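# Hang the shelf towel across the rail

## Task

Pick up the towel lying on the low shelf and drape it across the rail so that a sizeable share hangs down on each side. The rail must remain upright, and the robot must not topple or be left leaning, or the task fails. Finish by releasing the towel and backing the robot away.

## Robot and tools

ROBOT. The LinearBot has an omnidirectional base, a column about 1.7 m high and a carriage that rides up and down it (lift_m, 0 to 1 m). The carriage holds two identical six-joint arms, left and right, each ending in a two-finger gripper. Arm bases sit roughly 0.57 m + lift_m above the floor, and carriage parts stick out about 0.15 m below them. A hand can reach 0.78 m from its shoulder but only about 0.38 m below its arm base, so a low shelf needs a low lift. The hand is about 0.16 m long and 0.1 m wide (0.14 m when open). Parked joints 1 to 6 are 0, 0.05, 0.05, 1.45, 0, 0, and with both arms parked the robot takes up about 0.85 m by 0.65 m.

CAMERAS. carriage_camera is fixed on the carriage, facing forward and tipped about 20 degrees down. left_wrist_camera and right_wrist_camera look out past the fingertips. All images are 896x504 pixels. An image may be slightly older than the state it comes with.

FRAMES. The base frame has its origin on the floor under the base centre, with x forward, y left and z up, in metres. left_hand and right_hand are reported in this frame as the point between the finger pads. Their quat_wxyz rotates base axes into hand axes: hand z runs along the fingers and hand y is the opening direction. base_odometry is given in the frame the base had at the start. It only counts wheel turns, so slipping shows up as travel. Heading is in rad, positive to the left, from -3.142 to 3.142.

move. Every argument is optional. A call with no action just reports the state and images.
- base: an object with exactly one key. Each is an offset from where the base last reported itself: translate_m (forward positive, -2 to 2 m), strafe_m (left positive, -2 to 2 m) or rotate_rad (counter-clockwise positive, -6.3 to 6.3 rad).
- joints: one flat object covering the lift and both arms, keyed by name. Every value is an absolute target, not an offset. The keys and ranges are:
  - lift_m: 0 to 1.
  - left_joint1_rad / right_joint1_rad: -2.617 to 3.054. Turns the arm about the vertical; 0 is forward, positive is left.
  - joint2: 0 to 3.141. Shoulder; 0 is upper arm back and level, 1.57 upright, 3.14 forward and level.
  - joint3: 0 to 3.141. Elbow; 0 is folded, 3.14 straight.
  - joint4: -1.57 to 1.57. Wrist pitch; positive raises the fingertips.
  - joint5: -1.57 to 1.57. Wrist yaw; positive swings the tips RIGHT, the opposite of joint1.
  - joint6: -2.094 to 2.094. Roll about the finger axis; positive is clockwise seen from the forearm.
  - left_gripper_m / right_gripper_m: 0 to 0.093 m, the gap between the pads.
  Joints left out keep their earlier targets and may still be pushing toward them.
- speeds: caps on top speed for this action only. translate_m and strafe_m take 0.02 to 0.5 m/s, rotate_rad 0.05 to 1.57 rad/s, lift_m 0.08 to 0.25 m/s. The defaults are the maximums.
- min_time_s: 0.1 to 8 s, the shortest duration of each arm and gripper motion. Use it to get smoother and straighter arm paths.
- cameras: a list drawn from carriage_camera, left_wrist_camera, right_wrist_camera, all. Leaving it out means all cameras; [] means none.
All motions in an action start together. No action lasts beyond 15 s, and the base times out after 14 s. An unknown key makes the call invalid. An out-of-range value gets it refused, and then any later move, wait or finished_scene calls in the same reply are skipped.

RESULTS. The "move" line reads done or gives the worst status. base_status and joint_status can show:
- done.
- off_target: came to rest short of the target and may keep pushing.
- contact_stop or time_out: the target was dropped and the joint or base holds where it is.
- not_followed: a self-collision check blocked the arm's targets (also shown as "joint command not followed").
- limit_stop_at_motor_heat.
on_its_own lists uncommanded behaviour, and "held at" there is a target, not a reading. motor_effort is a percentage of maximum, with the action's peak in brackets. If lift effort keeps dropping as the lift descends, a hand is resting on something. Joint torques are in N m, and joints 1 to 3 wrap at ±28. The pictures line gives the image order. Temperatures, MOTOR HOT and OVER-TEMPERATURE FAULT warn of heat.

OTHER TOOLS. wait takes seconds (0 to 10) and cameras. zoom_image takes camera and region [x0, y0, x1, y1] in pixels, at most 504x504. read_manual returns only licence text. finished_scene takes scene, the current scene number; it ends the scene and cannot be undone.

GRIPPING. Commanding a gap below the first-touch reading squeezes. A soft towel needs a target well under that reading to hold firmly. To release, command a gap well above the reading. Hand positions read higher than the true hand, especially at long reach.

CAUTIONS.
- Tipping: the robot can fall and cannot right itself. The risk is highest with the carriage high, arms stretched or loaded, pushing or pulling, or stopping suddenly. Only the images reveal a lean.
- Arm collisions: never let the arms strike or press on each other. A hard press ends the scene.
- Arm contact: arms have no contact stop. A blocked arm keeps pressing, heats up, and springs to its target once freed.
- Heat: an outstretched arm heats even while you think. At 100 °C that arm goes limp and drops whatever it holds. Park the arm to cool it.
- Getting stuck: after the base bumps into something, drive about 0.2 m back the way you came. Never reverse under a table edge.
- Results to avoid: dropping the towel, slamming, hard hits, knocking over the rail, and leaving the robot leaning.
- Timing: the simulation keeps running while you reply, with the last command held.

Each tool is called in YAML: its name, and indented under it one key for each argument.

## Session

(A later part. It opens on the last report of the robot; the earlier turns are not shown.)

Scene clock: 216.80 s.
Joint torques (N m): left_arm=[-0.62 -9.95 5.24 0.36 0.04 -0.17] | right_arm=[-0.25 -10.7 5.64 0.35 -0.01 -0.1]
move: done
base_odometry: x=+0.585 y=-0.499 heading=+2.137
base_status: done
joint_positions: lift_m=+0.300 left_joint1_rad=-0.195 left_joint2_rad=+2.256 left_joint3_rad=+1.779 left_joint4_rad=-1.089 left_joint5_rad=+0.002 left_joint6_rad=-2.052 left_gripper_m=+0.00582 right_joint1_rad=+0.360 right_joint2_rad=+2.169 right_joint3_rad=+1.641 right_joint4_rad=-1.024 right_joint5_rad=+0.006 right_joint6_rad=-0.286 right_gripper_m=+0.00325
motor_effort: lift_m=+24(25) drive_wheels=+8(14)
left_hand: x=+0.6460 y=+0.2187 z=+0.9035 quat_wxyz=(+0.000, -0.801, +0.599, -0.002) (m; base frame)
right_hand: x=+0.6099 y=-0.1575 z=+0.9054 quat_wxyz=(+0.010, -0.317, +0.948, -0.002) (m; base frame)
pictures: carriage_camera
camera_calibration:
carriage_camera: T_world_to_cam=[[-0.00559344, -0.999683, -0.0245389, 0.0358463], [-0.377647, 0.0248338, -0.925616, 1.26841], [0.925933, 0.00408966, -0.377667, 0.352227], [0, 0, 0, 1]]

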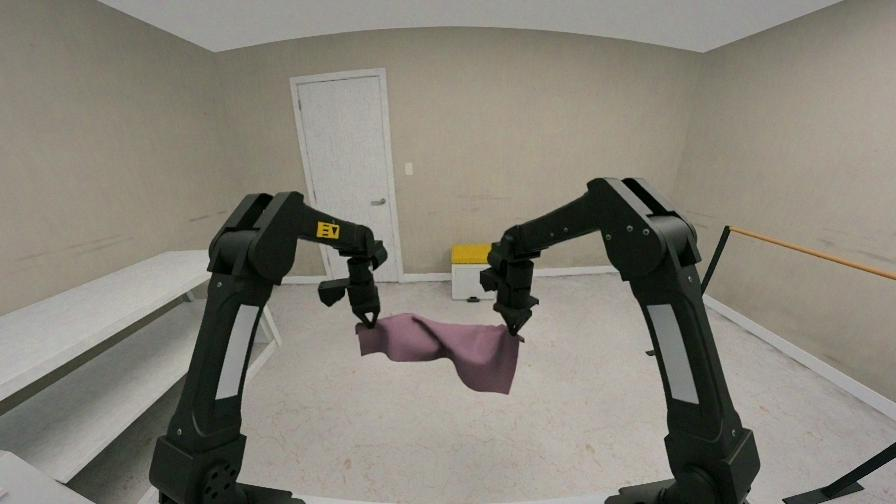

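move:
  base: {"strafe_m": -0.8}
  speeds: {"strafe_m": 0.25}
  cameras: ["carriage_camera"]

Scene clock: 227.73 s.
Joint torques (N m): left_arm=[-0.39 -9.98 5.26 0.34 0.03 -0.16] | right_arm=[-0.06 -10.8 5.57 0.37 0.06 -0.08]
move: done
base_odometry: x=+1.260 y=-0.069 heading=+2.138
base_status: done
joint_positions: lift_m=+0.300 left_joint1_rad=-0.198 left_joint2_rad=+2.256 left_joint3_rad=+1.779 left_joint4_rad=-1.089 left_joint5_rad=+0.002 left_joint6_rad=-2.052 left_gripper_m=+0.00582 right_joint1_rad=+0.359 right_joint2_rad=+2.169 right_joint3_rad=+1.641 right_joint4_rad=-1.024 right_joint5_rad=+0.004 right_joint6_rad=-0.286 right_gripper_m=+0.00325
motor_effort: lift_m=+24(25) drive_wheels=-7(16)
left_hand: x=+0.6457 y=+0.2174 z=+0.9035 quat_wxyz=(+0.000, -0.800, +0.600, -0.002) (m; base frame)
right_hand: x=+0.6101 y=-0.1577 z=+0.9054 quat_wxyz=(+0.010, -0.317, +0.948, -0.002) (m; base frame)
pictures: carriage_camera
camera_calibration:
carriage_camera: T_world_to_cam=[[-0.00559344, -0.999683, -0.0245389, 0.0358463], [-0.377647, 0.0248338, -0.925616, 1.26841], [0.925933, 0.00408966, -0.377667, 0.352227], [0, 0, 0, 1]]

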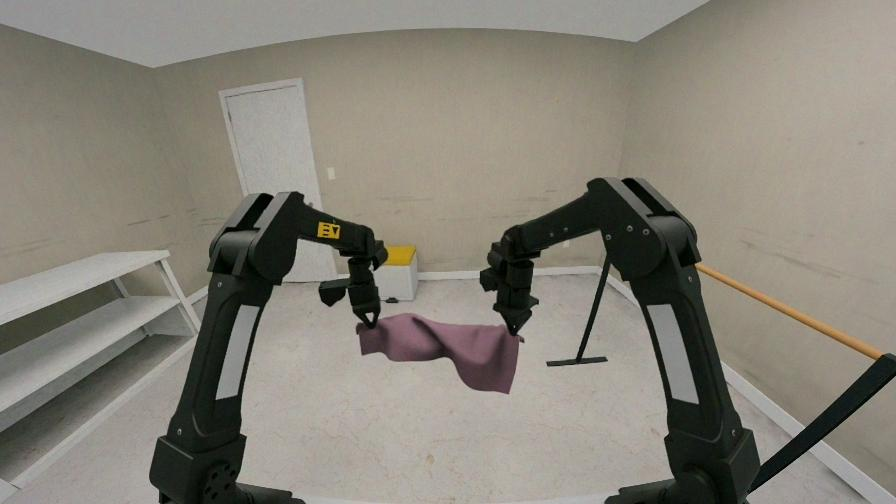

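move:
  base: {"translate_m": -0.4}
  speeds: {"translate_m": 0.2}
  joints: {"lift_m": 0.6}
  cameras: ["carriage_camera"]

Scene clock: 234.00 s.
Joint torques (N m): left_arm=[-0.35 -10.99 5.65 0.3 0.05 -0.16] | right_arm=[-0.12 -12 6.09 0.32 -0.01 -0.09]
move: done
base_odometry: x=+1.475 y=-0.407 heading=+2.138
base_status: done
joint_positions: lift_m=+0.600 left_joint1_rad=-0.198 left_joint2_rad=+2.267 left_joint3_rad=+1.773 left_joint4_rad=-1.088 left_joint5_rad=+0.002 left_joint6_rad=-2.052 left_gripper_m=+0.00582 right_joint1_rad=+0.359 right_joint2_rad=+2.181 right_joint3_rad=+1.636 right_joint4_rad=-1.022 right_joint5_rad=+0.004 right_joint6_rad=-0.286 right_gripper_m=+0.00325
joint_status: all done
motor_effort: lift_m=+25(30) drive_wheels=-1(11)
left_hand: x=+0.6430 y=+0.2180 z=+1.1976 quat_wxyz=(-0.003, -0.800, +0.600, +0.005) (m; base frame)
right_hand: x=+0.6075 y=-0.1587 z=+1.1992 quat_wxyz=(+0.002, -0.317, +0.948, -0.002) (m; base frame)
pictures: carriage_camera
camera_calibration:
carriage_camera: T_world_to_cam=[[-0.00559344, -0.999683, -0.0245389, 0.0432073], [-0.377647, 0.0248338, -0.925616, 1.54607], [0.925933, 0.00408966, -0.377667, 0.465517], [0, 0, 0, 1]]

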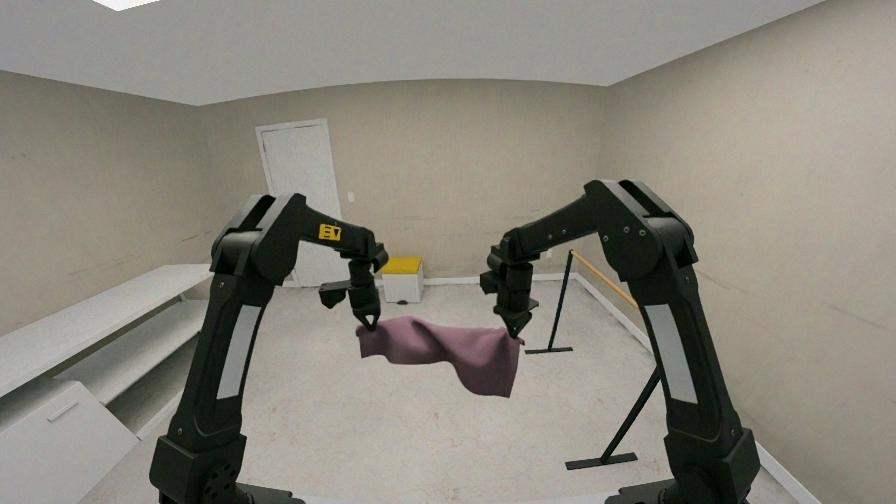

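move:
  base: {"strafe_m": -0.9}
  speeds: {"strafe_m": 0.2}
  cameras: ["carriage_camera"]

zoom_image:
  camera: "carriage_camera"
  region: [340, 230, 560, 480]

Scene clock: 249.07 s.
Joint torques (N m): left_arm=[-0.18 -11 5.65 0.32 0.07 -0.16] | right_arm=[0.06 -11.9 6.08 0.31 0.01 -0.1]
move: done
base_odometry: x=+2.234 y=+0.076 heading=+2.137
base_status: done
joint_positions: lift_m=+0.600 left_joint1_rad=-0.199 left_joint2_rad=+2.267 left_joint3_rad=+1.773 left_joint4_rad=-1.088 left_joint5_rad=+0.002 left_joint6_rad=-2.052 left_gripper_m=+0.00582 right_joint1_rad=+0.358 right_joint2_rad=+2.181 right_joint3_rad=+1.636 right_joint4_rad=-1.022 right_joint5_rad=+0.004 right_joint6_rad=-0.286 right_gripper_m=+0.00325
motor_effort: lift_m=+25(25) drive_wheels=-2(9)
left_hand: x=+0.6429 y=+0.2175 z=+1.1976 quat_wxyz=(-0.003, -0.800, +0.601, +0.005) (m; base frame)
right_hand: x=+0.6077 y=-0.1589 z=+1.1992 quat_wxyz=(+0.002, -0.316, +0.949, -0.002) (m; base frame)
pictures: carriage_camera
camera_calibration:
carriage_camera: T_world_to_cam=[[-0.00559344, -0.999683, -0.0245389, 0.0432073], [-0.377647, 0.0248338, -0.925616, 1.54607], [0.925933, 0.00408966, -0.377667, 0.465517], [0, 0, 0, 1]]

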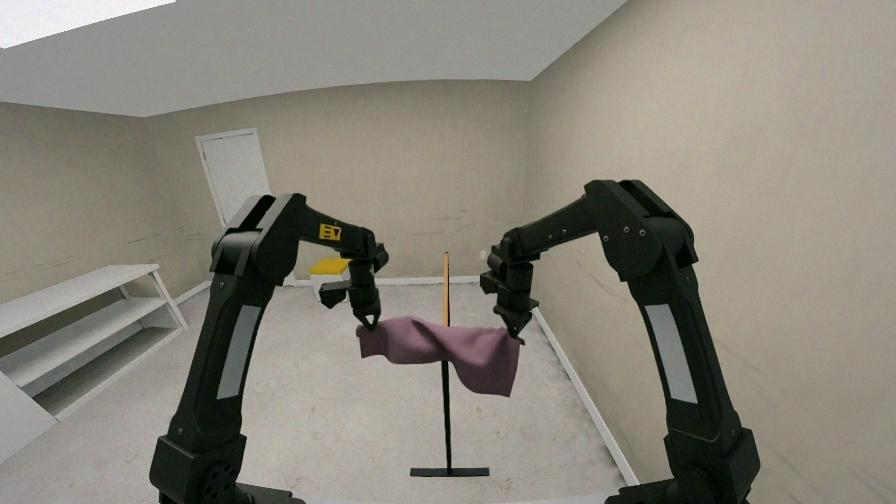

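Scaled by 2.016 from the camera's 896x504 image, which has a finer 1280x720 frame.

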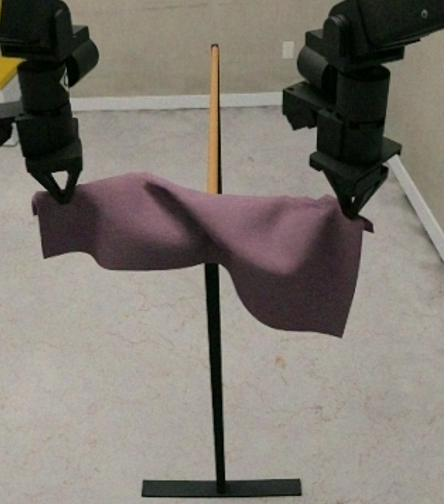

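move:
  base: {"translate_m": 0.28}
  speeds: {"translate_m": 0.12}
  cameras: ["carriage_camera"]

move:
  joints: {"lift_m": 0.42, "right_joint6_rad": 0.5}
  speeds: {"lift_m": 0.1}
  min_time_s: 1.8

zoom_image:
  camera: "carriage_camera"
  region: [330, 230, 570, 480]

Scene clock: 277.20 s.
move: done
base_status: done
motor_effort: lift_m=+24(25) drive_wheels=-5(11)
pictures: carriage_camera
camera_calibration:
carriage_camera: T_world_to_cam=[[-0.00559344, -0.999683, -0.0245389, 0.0432073], [-0.377647, 0.0248338, -0.925616, 1.54607], [0.925933, 0.00408966, -0.377667, 0.465517], [0, 0, 0, 1]]

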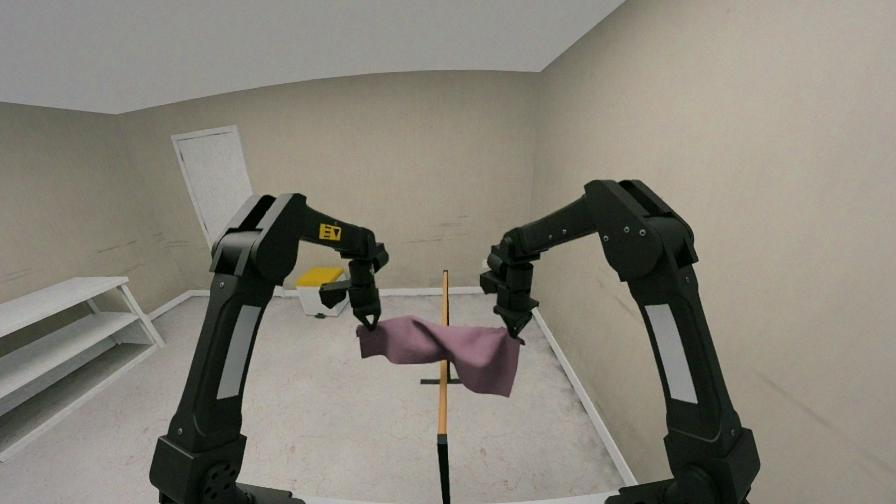

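Scene clock: 279.40 s.
Joint torques (N m): left_arm=[-0.17 -10.99 5.75 0.29 0.04 -0.16] | right_arm=[-0.03 -11.85 6.12 0.31 0.08 0.26]
move: done
base_odometry: x=+2.084 y=+0.313 heading=+2.136
joint_positions: lift_m=+0.420 left_joint1_rad=-0.199 left_joint2_rad=+2.268 left_joint3_rad=+1.772 left_joint4_rad=-1.088 left_joint5_rad=+0.002 left_joint6_rad=-2.052 left_gripper_m=+0.00581 right_joint1_rad=+0.358 right_joint2_rad=+2.181 right_joint3_rad=+1.635 right_joint4_rad=-1.022 right_joint5_rad=+0.004 right_joint6_rad=+0.483 right_gripper_m=+0.00326
joint_status: all done
motor_effort: lift_m=+20(21) drive_wheels=+6(7)
left_hand: x=+0.6426 y=+0.2175 z=+1.0177 quat_wxyz=(-0.004, -0.800, +0.601, +0.006) (m; base frame)
right_hand: x=+0.6074 y=-0.1589 z=+1.0192 quat_wxyz=(+0.002, +0.062, +0.998, -0.001) (m; base frame)
pictures: carriage_camera, left_wrist_camera, right_wrist_camera
camera_calibration:
carriage_camera: T_world_to_cam=[[-0.00559344, -0.999683, -0.0245389, 0.0388025], [-0.377647, 0.0248338, -0.925616, 1.37991], [0.925933, 0.00408966, -0.377667, 0.397724], [0, 0, 0, 1]]
left_wrist_camera: T_world_to_cam=[[0.966472, 0.256651, 0.00793838, -0.686321], [0.203262, -0.783583, 0.587096, -0.555767], [0.156899, -0.565798, -0.809478, 0.966813], [0, 0, 0, 1]]
right_wrist_camera: T_world_to_cam=[[-0.145704, -0.987688, -0.0569512, -0.00106458], [-0.816461, 0.087536, 0.570726, -0.0598142], [-0.558714, 0.129656, -0.819163, 1.32154], [0, 0, 0, 1]]

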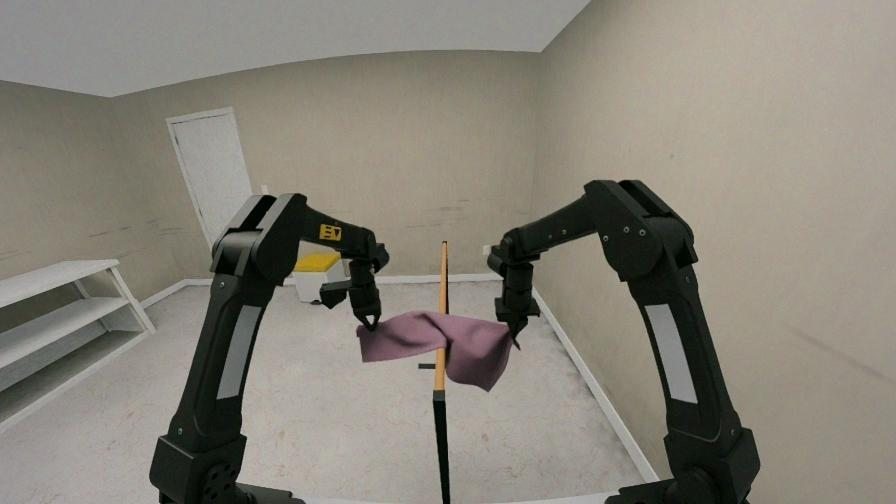

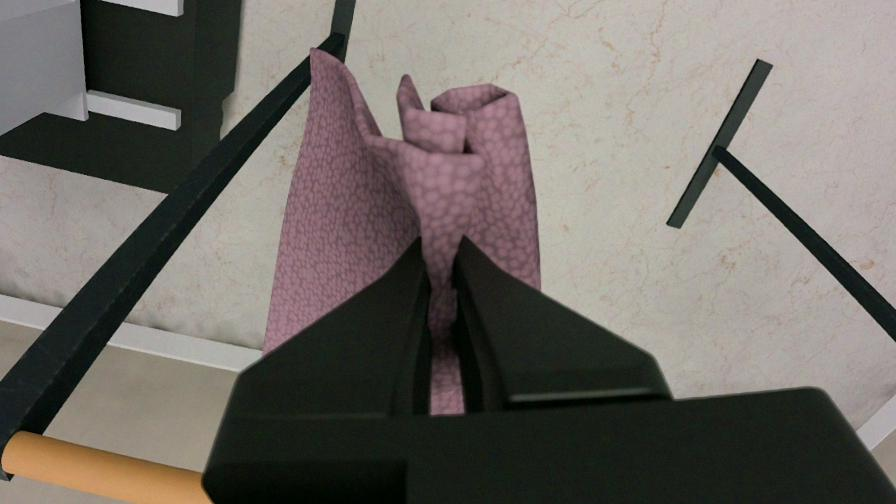

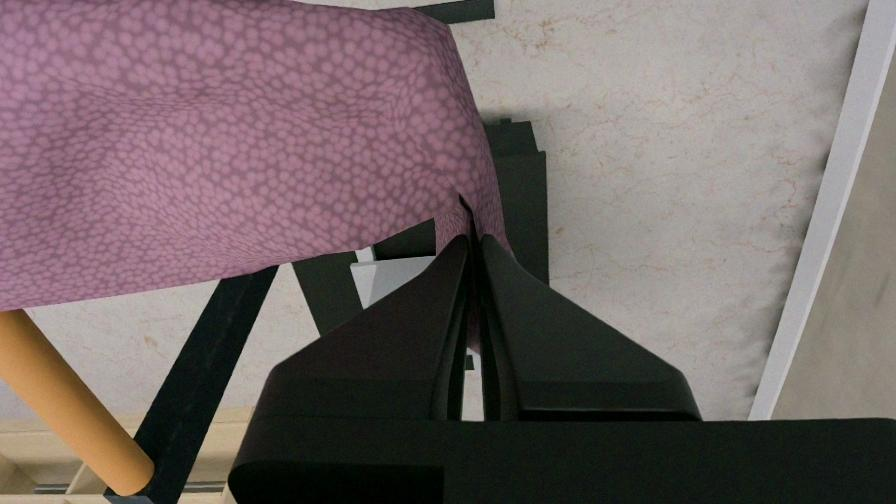

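Scaled by 2.016 from the camera's 896x504 image, which has a finer 1280x720 frame.

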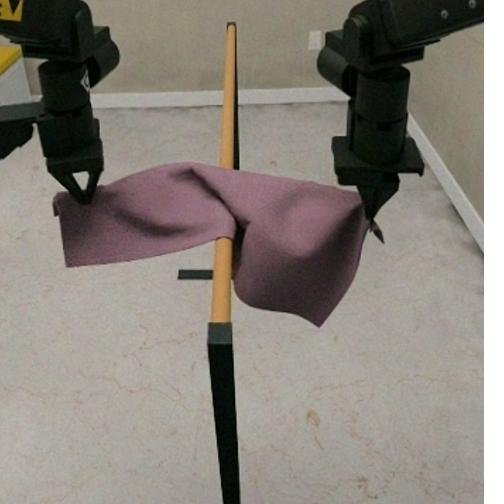

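move:
  joints: {"lift_m": 0.3, "left_joint1_rad": -0.382, "left_joint2_rad": 2.325, "left_joint3_rad": 1.876, "left_joint4_rad": -1.125, "right_joint1_rad": 0.49, "right_joint2_rad": 2.34, "right_joint3_rad": 1.90, "right_joint4_rad": -1.13}
  speeds: {"lift_m": 0.08}
  min_time_s: 1.8

zoom_image:
  camera: "carriage_camera"
  region: [330, 200, 570, 450]

Scene clock: 289.53 s.
Joint torques (N m): left_arm=[-0.85 -10.39 7.35 0.14 0.06 -0.16] | right_arm=[0.42 -11.84 7.94 0.17 0.08 0.22]
move: done
base_odometry: x=+2.084 y=+0.313 heading=+2.136
joint_positions: lift_m=+0.300 left_joint1_rad=-0.377 left_joint2_rad=+2.306 left_joint3_rad=+1.856 left_joint4_rad=-1.106 left_joint5_rad=+0.002 left_joint6_rad=-2.052 left_gripper_m=+0.00581 right_joint1_rad=+0.484 right_joint2_rad=+2.317 right_joint3_rad=+1.882 right_joint4_rad=-1.114 right_joint5_rad=+0.004 right_joint6_rad=+0.485 right_gripper_m=+0.00326
joint_status: all done
motor_effort: lift_m=+19(20) drive_wheels=+6(6)
left_hand: x=+0.6368 y=+0.1379 z=+0.9023 quat_wxyz=(+0.001, -0.743, +0.669, -0.007) (m; base frame)
right_hand: x=+0.6213 y=-0.0931 z=+0.9042 quat_wxyz=(+0.011, +0.001, +1.000, +0.004) (m; base frame)
pictures: carriage_camera, left_wrist_camera, right_wrist_camera
camera_calibration:
carriage_camera: T_world_to_cam=[[-0.00559344, -0.999683, -0.0245389, 0.0358613], [-0.377647, 0.0248338, -0.925616, 1.26897], [0.925933, 0.00408966, -0.377667, 0.352458], [0, 0, 0, 1]]
left_wrist_camera: T_world_to_cam=[[0.996101, 0.081918, 0.0327324, -0.676433], [0.0462469, -0.800901, 0.597009, -0.455802], [0.0751212, -0.593168, -0.801567, 0.878065], [0, 0, 0, 1]]
right_wrist_camera: T_world_to_cam=[[-0.0217645, -0.997557, -0.0663761, -0.0100023], [-0.830733, -0.0188941, 0.556351, 0.0233586], [-0.556246, 0.0672495, -0.828292, 1.22747], [0, 0, 0, 1]]

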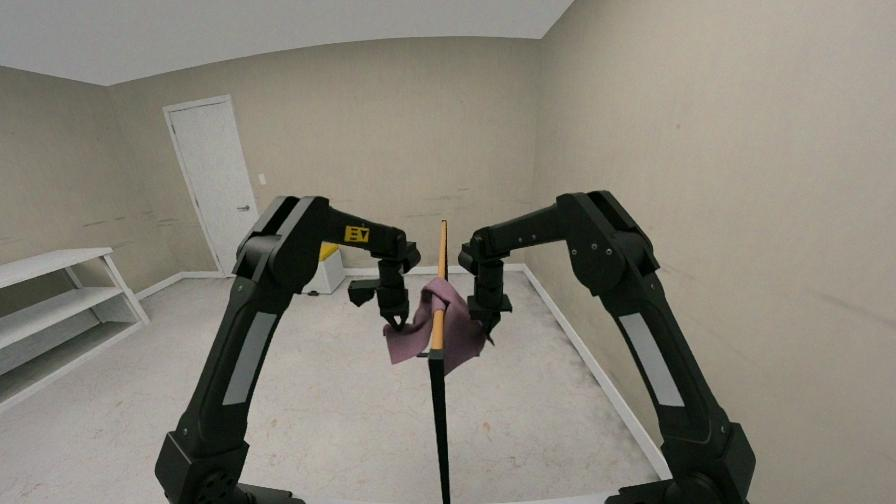

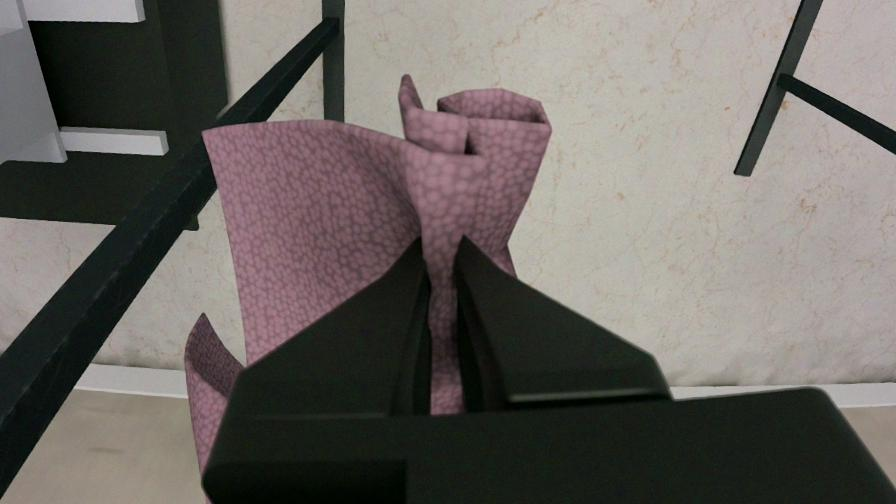

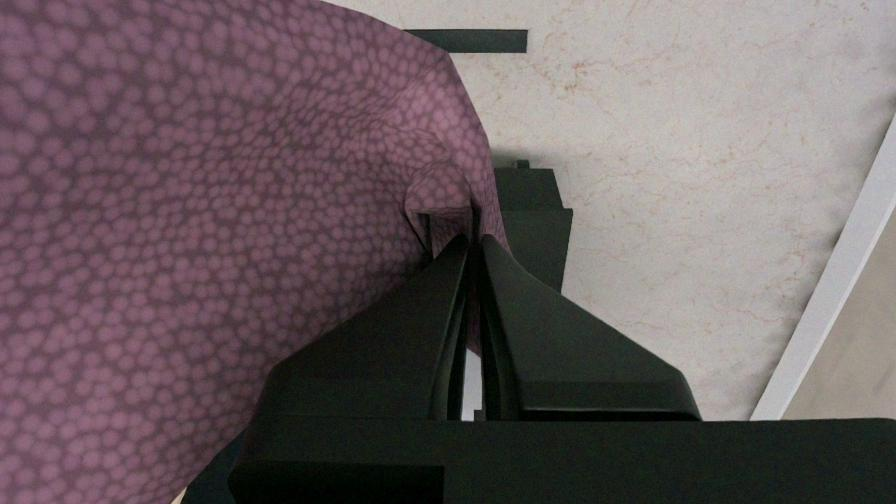

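Scaled by 2.016 from the camera's 896x504 image, which has a finer 1280x720 frame.

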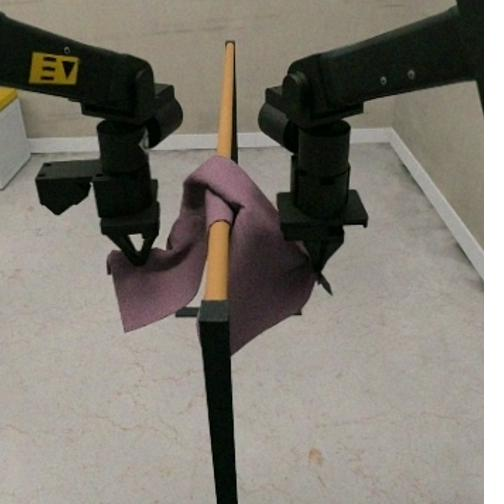

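move:
  joints: {"lift_m": 0.26}
  speeds: {"lift_m": 0.08}
  cameras: ["carriage_camera"]

zoom_image:
  camera: "carriage_camera"
  region: [330, 180, 570, 460]

Scene clock: 303.60 s.
Joint torques (N m): left_arm=[-0.64 -10.47 6.74 0.15 -0.01 -0.16] | right_arm=[0.24 -12.21 7.68 0.17 0.09 0.22]
move: done
base_odometry: x=+2.084 y=+0.313 heading=+2.136
joint_positions: lift_m=+0.260 left_joint1_rad=-0.379 left_joint2_rad=+2.307 left_joint3_rad=+1.862 left_joint4_rad=-1.108 left_joint5_rad=+0.007 left_joint6_rad=-2.052 left_gripper_m=+0.00578 right_joint1_rad=+0.486 right_joint2_rad=+2.319 right_joint3_rad=+1.887 right_joint4_rad=-1.115 right_joint5_rad=+0.003 right_joint6_rad=+0.485 right_gripper_m=+0.00324
joint_status: all done
motor_effort: lift_m=+19(20) drive_wheels=+5(6)
left_hand: x=+0.6372 y=+0.1359 z=+0.8633 quat_wxyz=(+0.000, -0.742, +0.670, -0.009) (m; base frame)
right_hand: x=+0.6217 y=-0.0918 z=+0.8646 quat_wxyz=(+0.011, +0.000, +1.000, +0.004) (m; base frame)
pictures: carriage_camera
camera_calibration:
carriage_camera: T_world_to_cam=[[-0.00559344, -0.999683, -0.0245389, 0.0348796], [-0.377647, 0.0248338, -0.925616, 1.23194], [0.925933, 0.00408966, -0.377667, 0.33735], [0, 0, 0, 1]]

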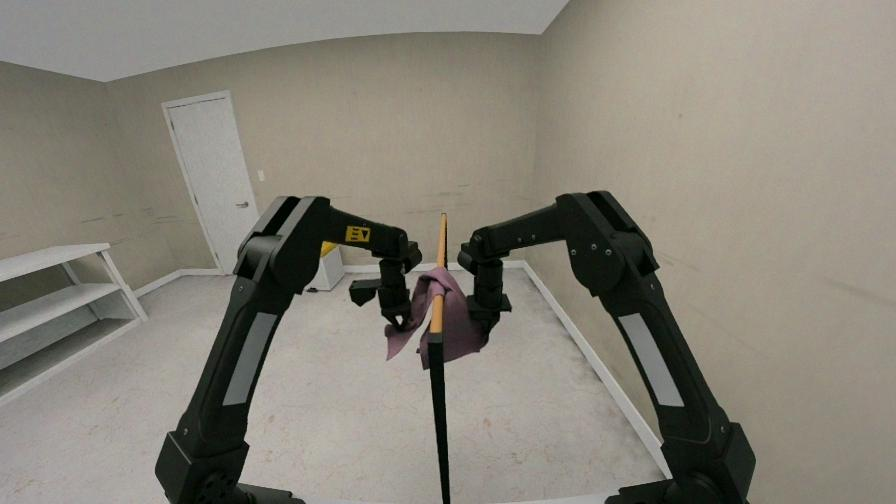

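Scaled by 1.800 from the camera's 896x504 image, which has a finer 1280x720 frame.

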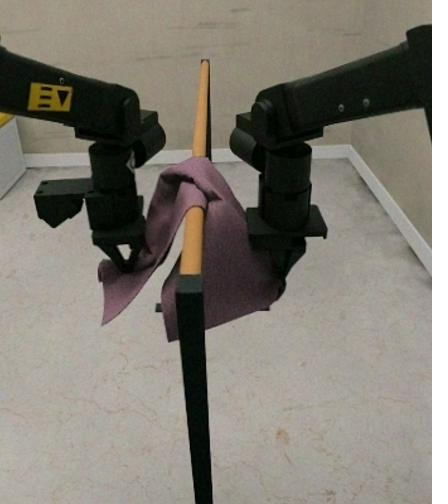

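move:
  joints: {"lift_m": 0.225}
  speeds: {"lift_m": 0.08}
  cameras: ["carriage_camera"]

zoom_image:
  camera: "carriage_camera"
  region: [330, 180, 570, 460]

Scene clock: 310.67 s.
Joint torques (N m): left_arm=[0.13 -10.55 5.61 0.2 -0.31 -0.16] | right_arm=[-0.13 -12.04 6.64 0.12 0.18 0.23]
move: done
base_odometry: x=+2.084 y=+0.313 heading=+2.136
joint_positions: lift_m=+0.225 left_joint1_rad=-0.387 left_joint2_rad=+2.307 left_joint3_rad=+1.880 left_joint4_rad=-1.104 left_joint5_rad=+0.036 left_joint6_rad=-2.052 left_gripper_m=+0.00578 right_joint1_rad=+0.490 right_joint2_rad=+2.319 right_joint3_rad=+1.898 right_joint4_rad=-1.110 right_joint5_rad=-0.007 right_joint6_rad=+0.485 right_gripper_m=+0.00324
joint_status: all done
motor_effort: lift_m=+19(19) drive_wheels=-5(6)
left_hand: x=+0.6396 y=+0.1257 z=+0.8330 quat_wxyz=(-0.010, -0.739, +0.673, -0.024) (m; base frame)
right_hand: x=+0.6240 y=-0.0867 z=+0.8324 quat_wxyz=(+0.016, -0.002, +1.000, +0.012) (m; base frame)
pictures: carriage_camera
camera_calibration:
carriage_camera: T_world_to_cam=[[-0.00559344, -0.999683, -0.0245389, 0.034023], [-0.377647, 0.0248338, -0.925616, 1.19963], [0.925933, 0.00408966, -0.377667, 0.324165], [0, 0, 0, 1]]

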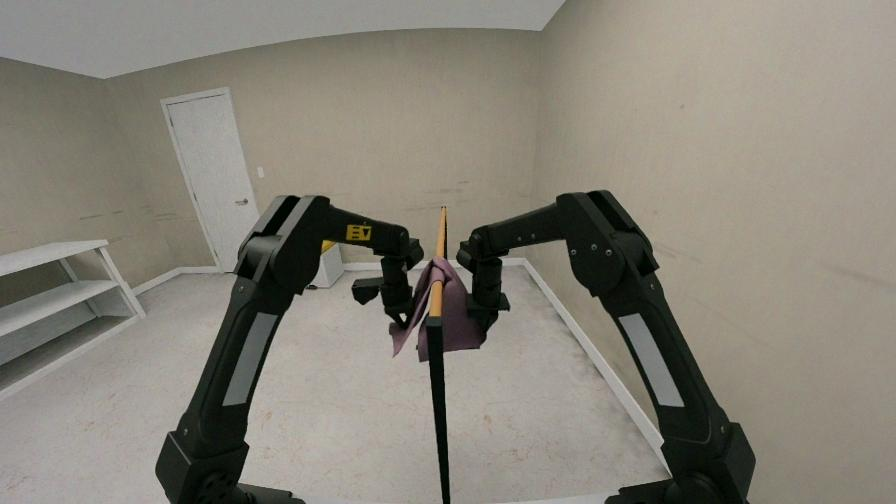

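Scaled by 1.800 from the camera's 896x504 image, which has a finer 1280x720 frame.

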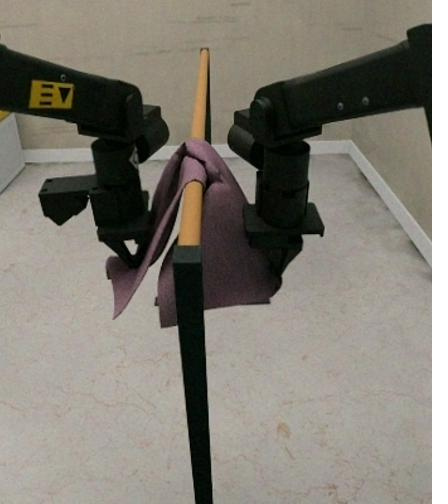

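move:
  joints: {"lift_m": 0.25}
  speeds: {"lift_m": 0.08}
  cameras: []

move:
  joints: {"left_gripper_m": 0.03, "right_gripper_m": 0.03}
  min_time_s: 1.5
  cameras: ["carriage_camera"]

zoom_image:
  camera: "carriage_camera"
  region: [330, 180, 570, 460]

Scene clock: 315.13 s.
move: done
joint_status: all done
motor_effort: lift_m=+24(29) drive_wheels=+6(6)
pictures: none

Scene clock: 316.93 s.
Joint torques (N m): left_arm=[0.09 -10.5 5.53 0.2 -0.16 -0.15] | right_arm=[-0.12 -12.08 6.6 0.18 0.19 0.24]
move: done
base_odometry: x=+2.084 y=+0.313 heading=+2.136
joint_positions: lift_m=+0.250 left_joint1_rad=-0.387 left_joint2_rad=+2.307 left_joint3_rad=+1.880 left_joint4_rad=-1.107 left_joint5_rad=+0.022 left_joint6_rad=-2.052 left_gripper_m=+0.02993 right_joint1_rad=+0.490 right_joint2_rad=+2.320 right_joint3_rad=+1.898 right_joint4_rad=-1.114 right_joint5_rad=-0.007 right_joint6_rad=+0.485 right_gripper_m=+0.02988
joint_status: all done
motor_effort: lift_m=+24(25) drive_wheels=+6(6)
left_hand: x=+0.6399 y=+0.1282 z=+0.8572 quat_wxyz=(-0.004, -0.739, +0.673, -0.021) (m; base frame)
right_hand: x=+0.6231 y=-0.0872 z=+0.8565 quat_wxyz=(+0.014, -0.002, +1.000, +0.011) (m; base frame)
pictures: carriage_camera
camera_calibration:
carriage_camera: T_world_to_cam=[[-0.00559344, -0.999683, -0.0245389, 0.034619], [-0.377647, 0.0248338, -0.925616, 1.22211], [0.925933, 0.00408966, -0.377667, 0.333338], [0, 0, 0, 1]]

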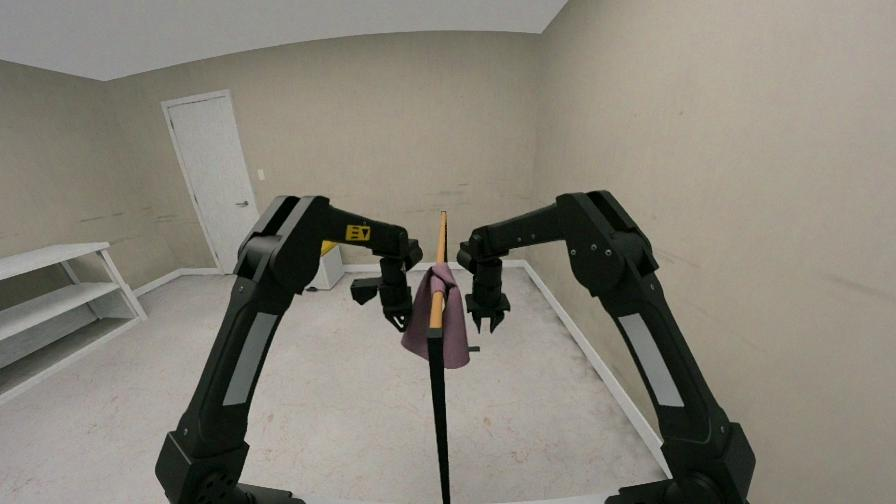

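Scaled by 1.800 from the camera's 896x504 image, which has a finer 1280x720 frame.

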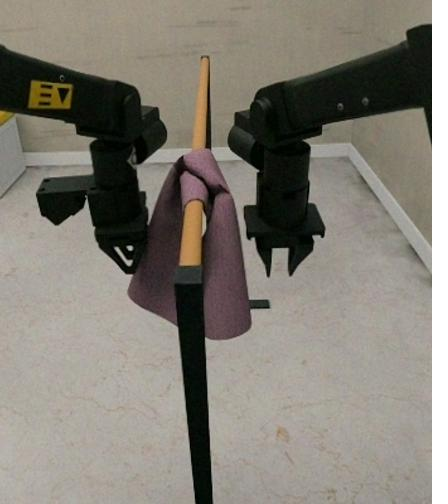

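move:
  joints: {"left_gripper_m": 0.06, "right_gripper_m": 0.06}
  min_time_s: 1.5
  cameras: []

move:
  joints: {"left_joint1_rad": -0.25, "right_joint1_rad": 0.36}
  min_time_s: 2

zoom_image:
  camera: "carriage_camera"
  region: [330, 180, 570, 460]

Scene clock: 321.73 s.
move: done
joint_status: all done
motor_effort: lift_m=+24(25) drive_wheels=+6(6)
pictures: none

Scene clock: 324.03 s.
Joint torques (N m): left_arm=[0.12 -10.52 5.56 0.19 -0.14 -0.14] | right_arm=[-0.84 -12.16 6.58 0.18 0.18 0.21]
move: done
base_odometry: x=+2.084 y=+0.313 heading=+2.136
joint_positions: lift_m=+0.250 left_joint1_rad=-0.255 left_joint2_rad=+2.307 left_joint3_rad=+1.880 left_joint4_rad=-1.107 left_joint5_rad=+0.022 left_joint6_rad=-2.052 left_gripper_m=+0.05990 right_joint1_rad=+0.366 right_joint2_rad=+2.320 right_joint3_rad=+1.898 right_joint4_rad=-1.114 right_joint5_rad=-0.007 right_joint6_rad=+0.485 right_gripper_m=+0.05986
joint_status: all done
motor_effort: lift_m=+24(25) drive_wheels=+6(6)
left_hand: x=+0.6593 y=+0.1848 z=+0.8572 quat_wxyz=(-0.003, -0.782, +0.623, -0.021) (m; base frame)
right_hand: x=+0.6466 y=-0.1385 z=+0.8565 quat_wxyz=(+0.015, +0.059, +0.998, +0.010) (m; base frame)
pictures: carriage_camera, left_wrist_camera, right_wrist_camera
camera_calibration:
carriage_camera: T_world_to_cam=[[-0.00559344, -0.999683, -0.0245389, 0.034619], [-0.377647, 0.0248338, -0.925616, 1.22211], [0.925933, 0.00408966, -0.377667, 0.333338], [0, 0, 0, 1]]
left_wrist_camera: T_world_to_cam=[[0.978215, 0.20304, 0.0432554, -0.720872], [0.133459, -0.77467, 0.618122, -0.47275], [0.159012, -0.598883, -0.784891, 0.799543], [0, 0, 0, 1]]
right_wrist_camera: T_world_to_cam=[[-0.138016, -0.987061, -0.0816217, 0.031829], [-0.831875, 0.0708009, 0.550428, 0.0882958], [-0.537527, 0.143867, -0.830883, 1.2058], [0, 0, 0, 1]]

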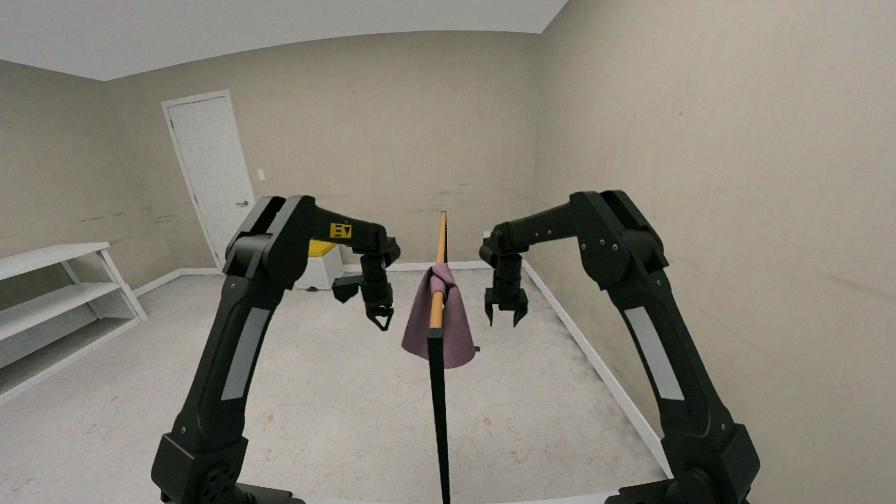

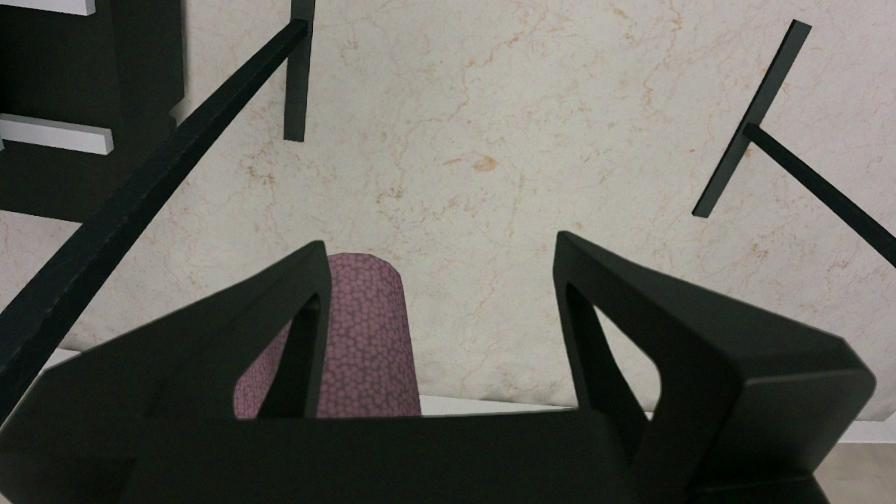

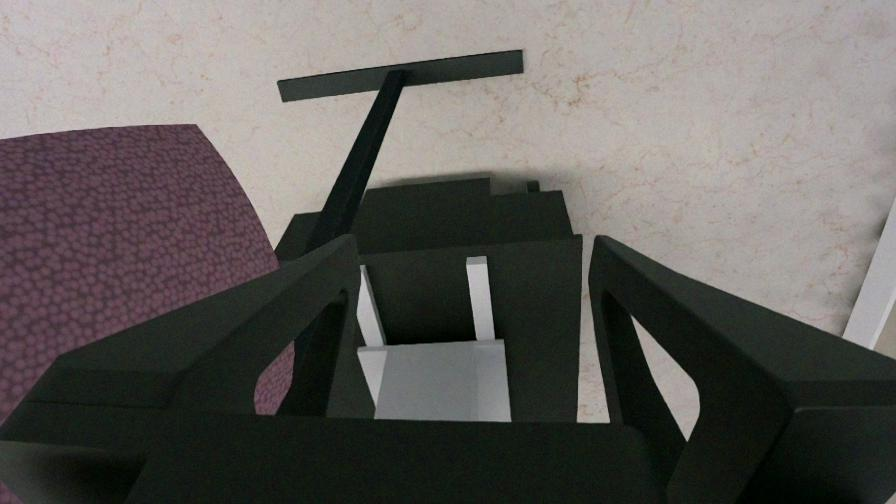

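Scaled by 1.800 from the camera's 896x504 image, which has a finer 1280x720 frame.

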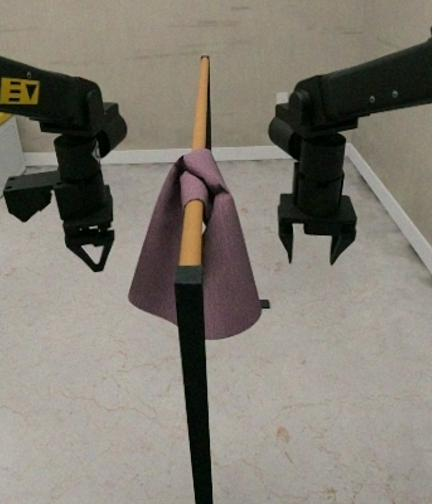

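move:
  joints: {"left_joint1_rad": 0.0, "right_joint1_rad": 0.0}
  min_time_s: 1.2
  cameras: []

move:
  base: {"translate_m": -0.26}
  joints: {"left_joint2_rad": 0.05, "left_joint3_rad": 0.05, "left_joint4_rad": 1.45, "left_joint5_rad": 0, "left_joint6_rad": 0, "right_joint2_rad": 0.05, "right_joint3_rad": 0.05, "right_joint4_rad": 1.45, "right_joint5_rad": 0, "right_joint6_rad": 0}
  speeds: {"translate_m": 0.15}
  min_time_s: 2.2
  cameras: ["carriage_camera"]

zoom_image:
  camera: "carriage_camera"
  region: [330, 180, 570, 460]

Scene clock: 333.80 s.
move: done
joint_status: all done
motor_effort: lift_m=+25(25) drive_wheels=+6(6)
pictures: none

Scene clock: 336.50 s.
Joint torques (N m): left_arm=[-0.01 2.76 4.66 0.11 -0.11 0.04] | right_arm=[-0.59 2.84 4.96 0.02 0.14 -0.04]
move: done
base_odometry: x=+2.224 y=+0.093 heading=+2.136
base_status: done
joint_positions: lift_m=+0.250 left_joint1_rad=-0.003 left_joint2_rad=+0.060 left_joint3_rad=+0.059 left_joint4_rad=+1.430 left_joint5_rad=+0.011 left_joint6_rad=-0.011 left_gripper_m=+0.05993 right_joint1_rad=+0.003 right_joint2_rad=+0.060 right_joint3_rad=+0.060 right_joint4_rad=+1.434 right_joint5_rad=-0.005 right_joint6_rad=+0.016 right_gripper_m=+0.05987
joint_status: all done
motor_effort: lift_m=+25(25) drive_wheels=+0(12)
left_hand: x=+0.2571 y=+0.3009 z=+1.2733 quat_wxyz=(+0.997, +0.005, +0.071, -0.007) (m; base frame)
right_hand: x=+0.2559 y=-0.3020 z=+1.2739 quat_wxyz=(+0.998, -0.002, +0.068, +0.010) (m; base frame)
pictures: carriage_camera
camera_calibration:
carriage_camera: T_world_to_cam=[[-0.00559344, -0.999683, -0.0245389, 0.034619], [-0.377647, 0.0248338, -0.925616, 1.22211], [0.925933, 0.00408966, -0.377667, 0.333338], [0, 0, 0, 1]]

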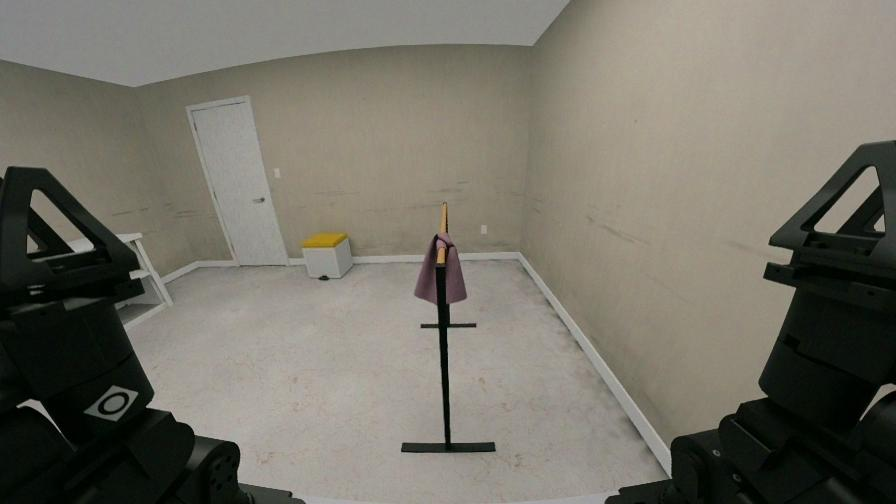

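Scaled by 1.800 from the camera's 896x504 image, which has a finer 1280x720 frame.

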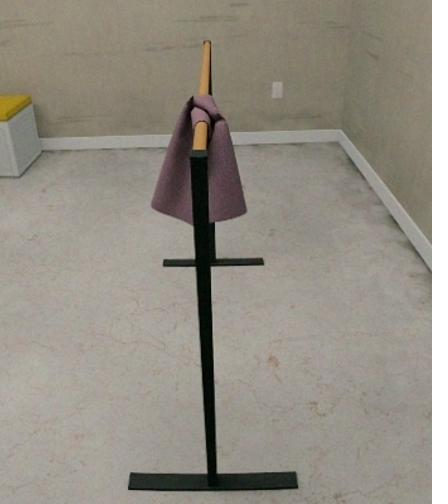

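finished_scene:
  scene: 2

The scene is finished: the task was done.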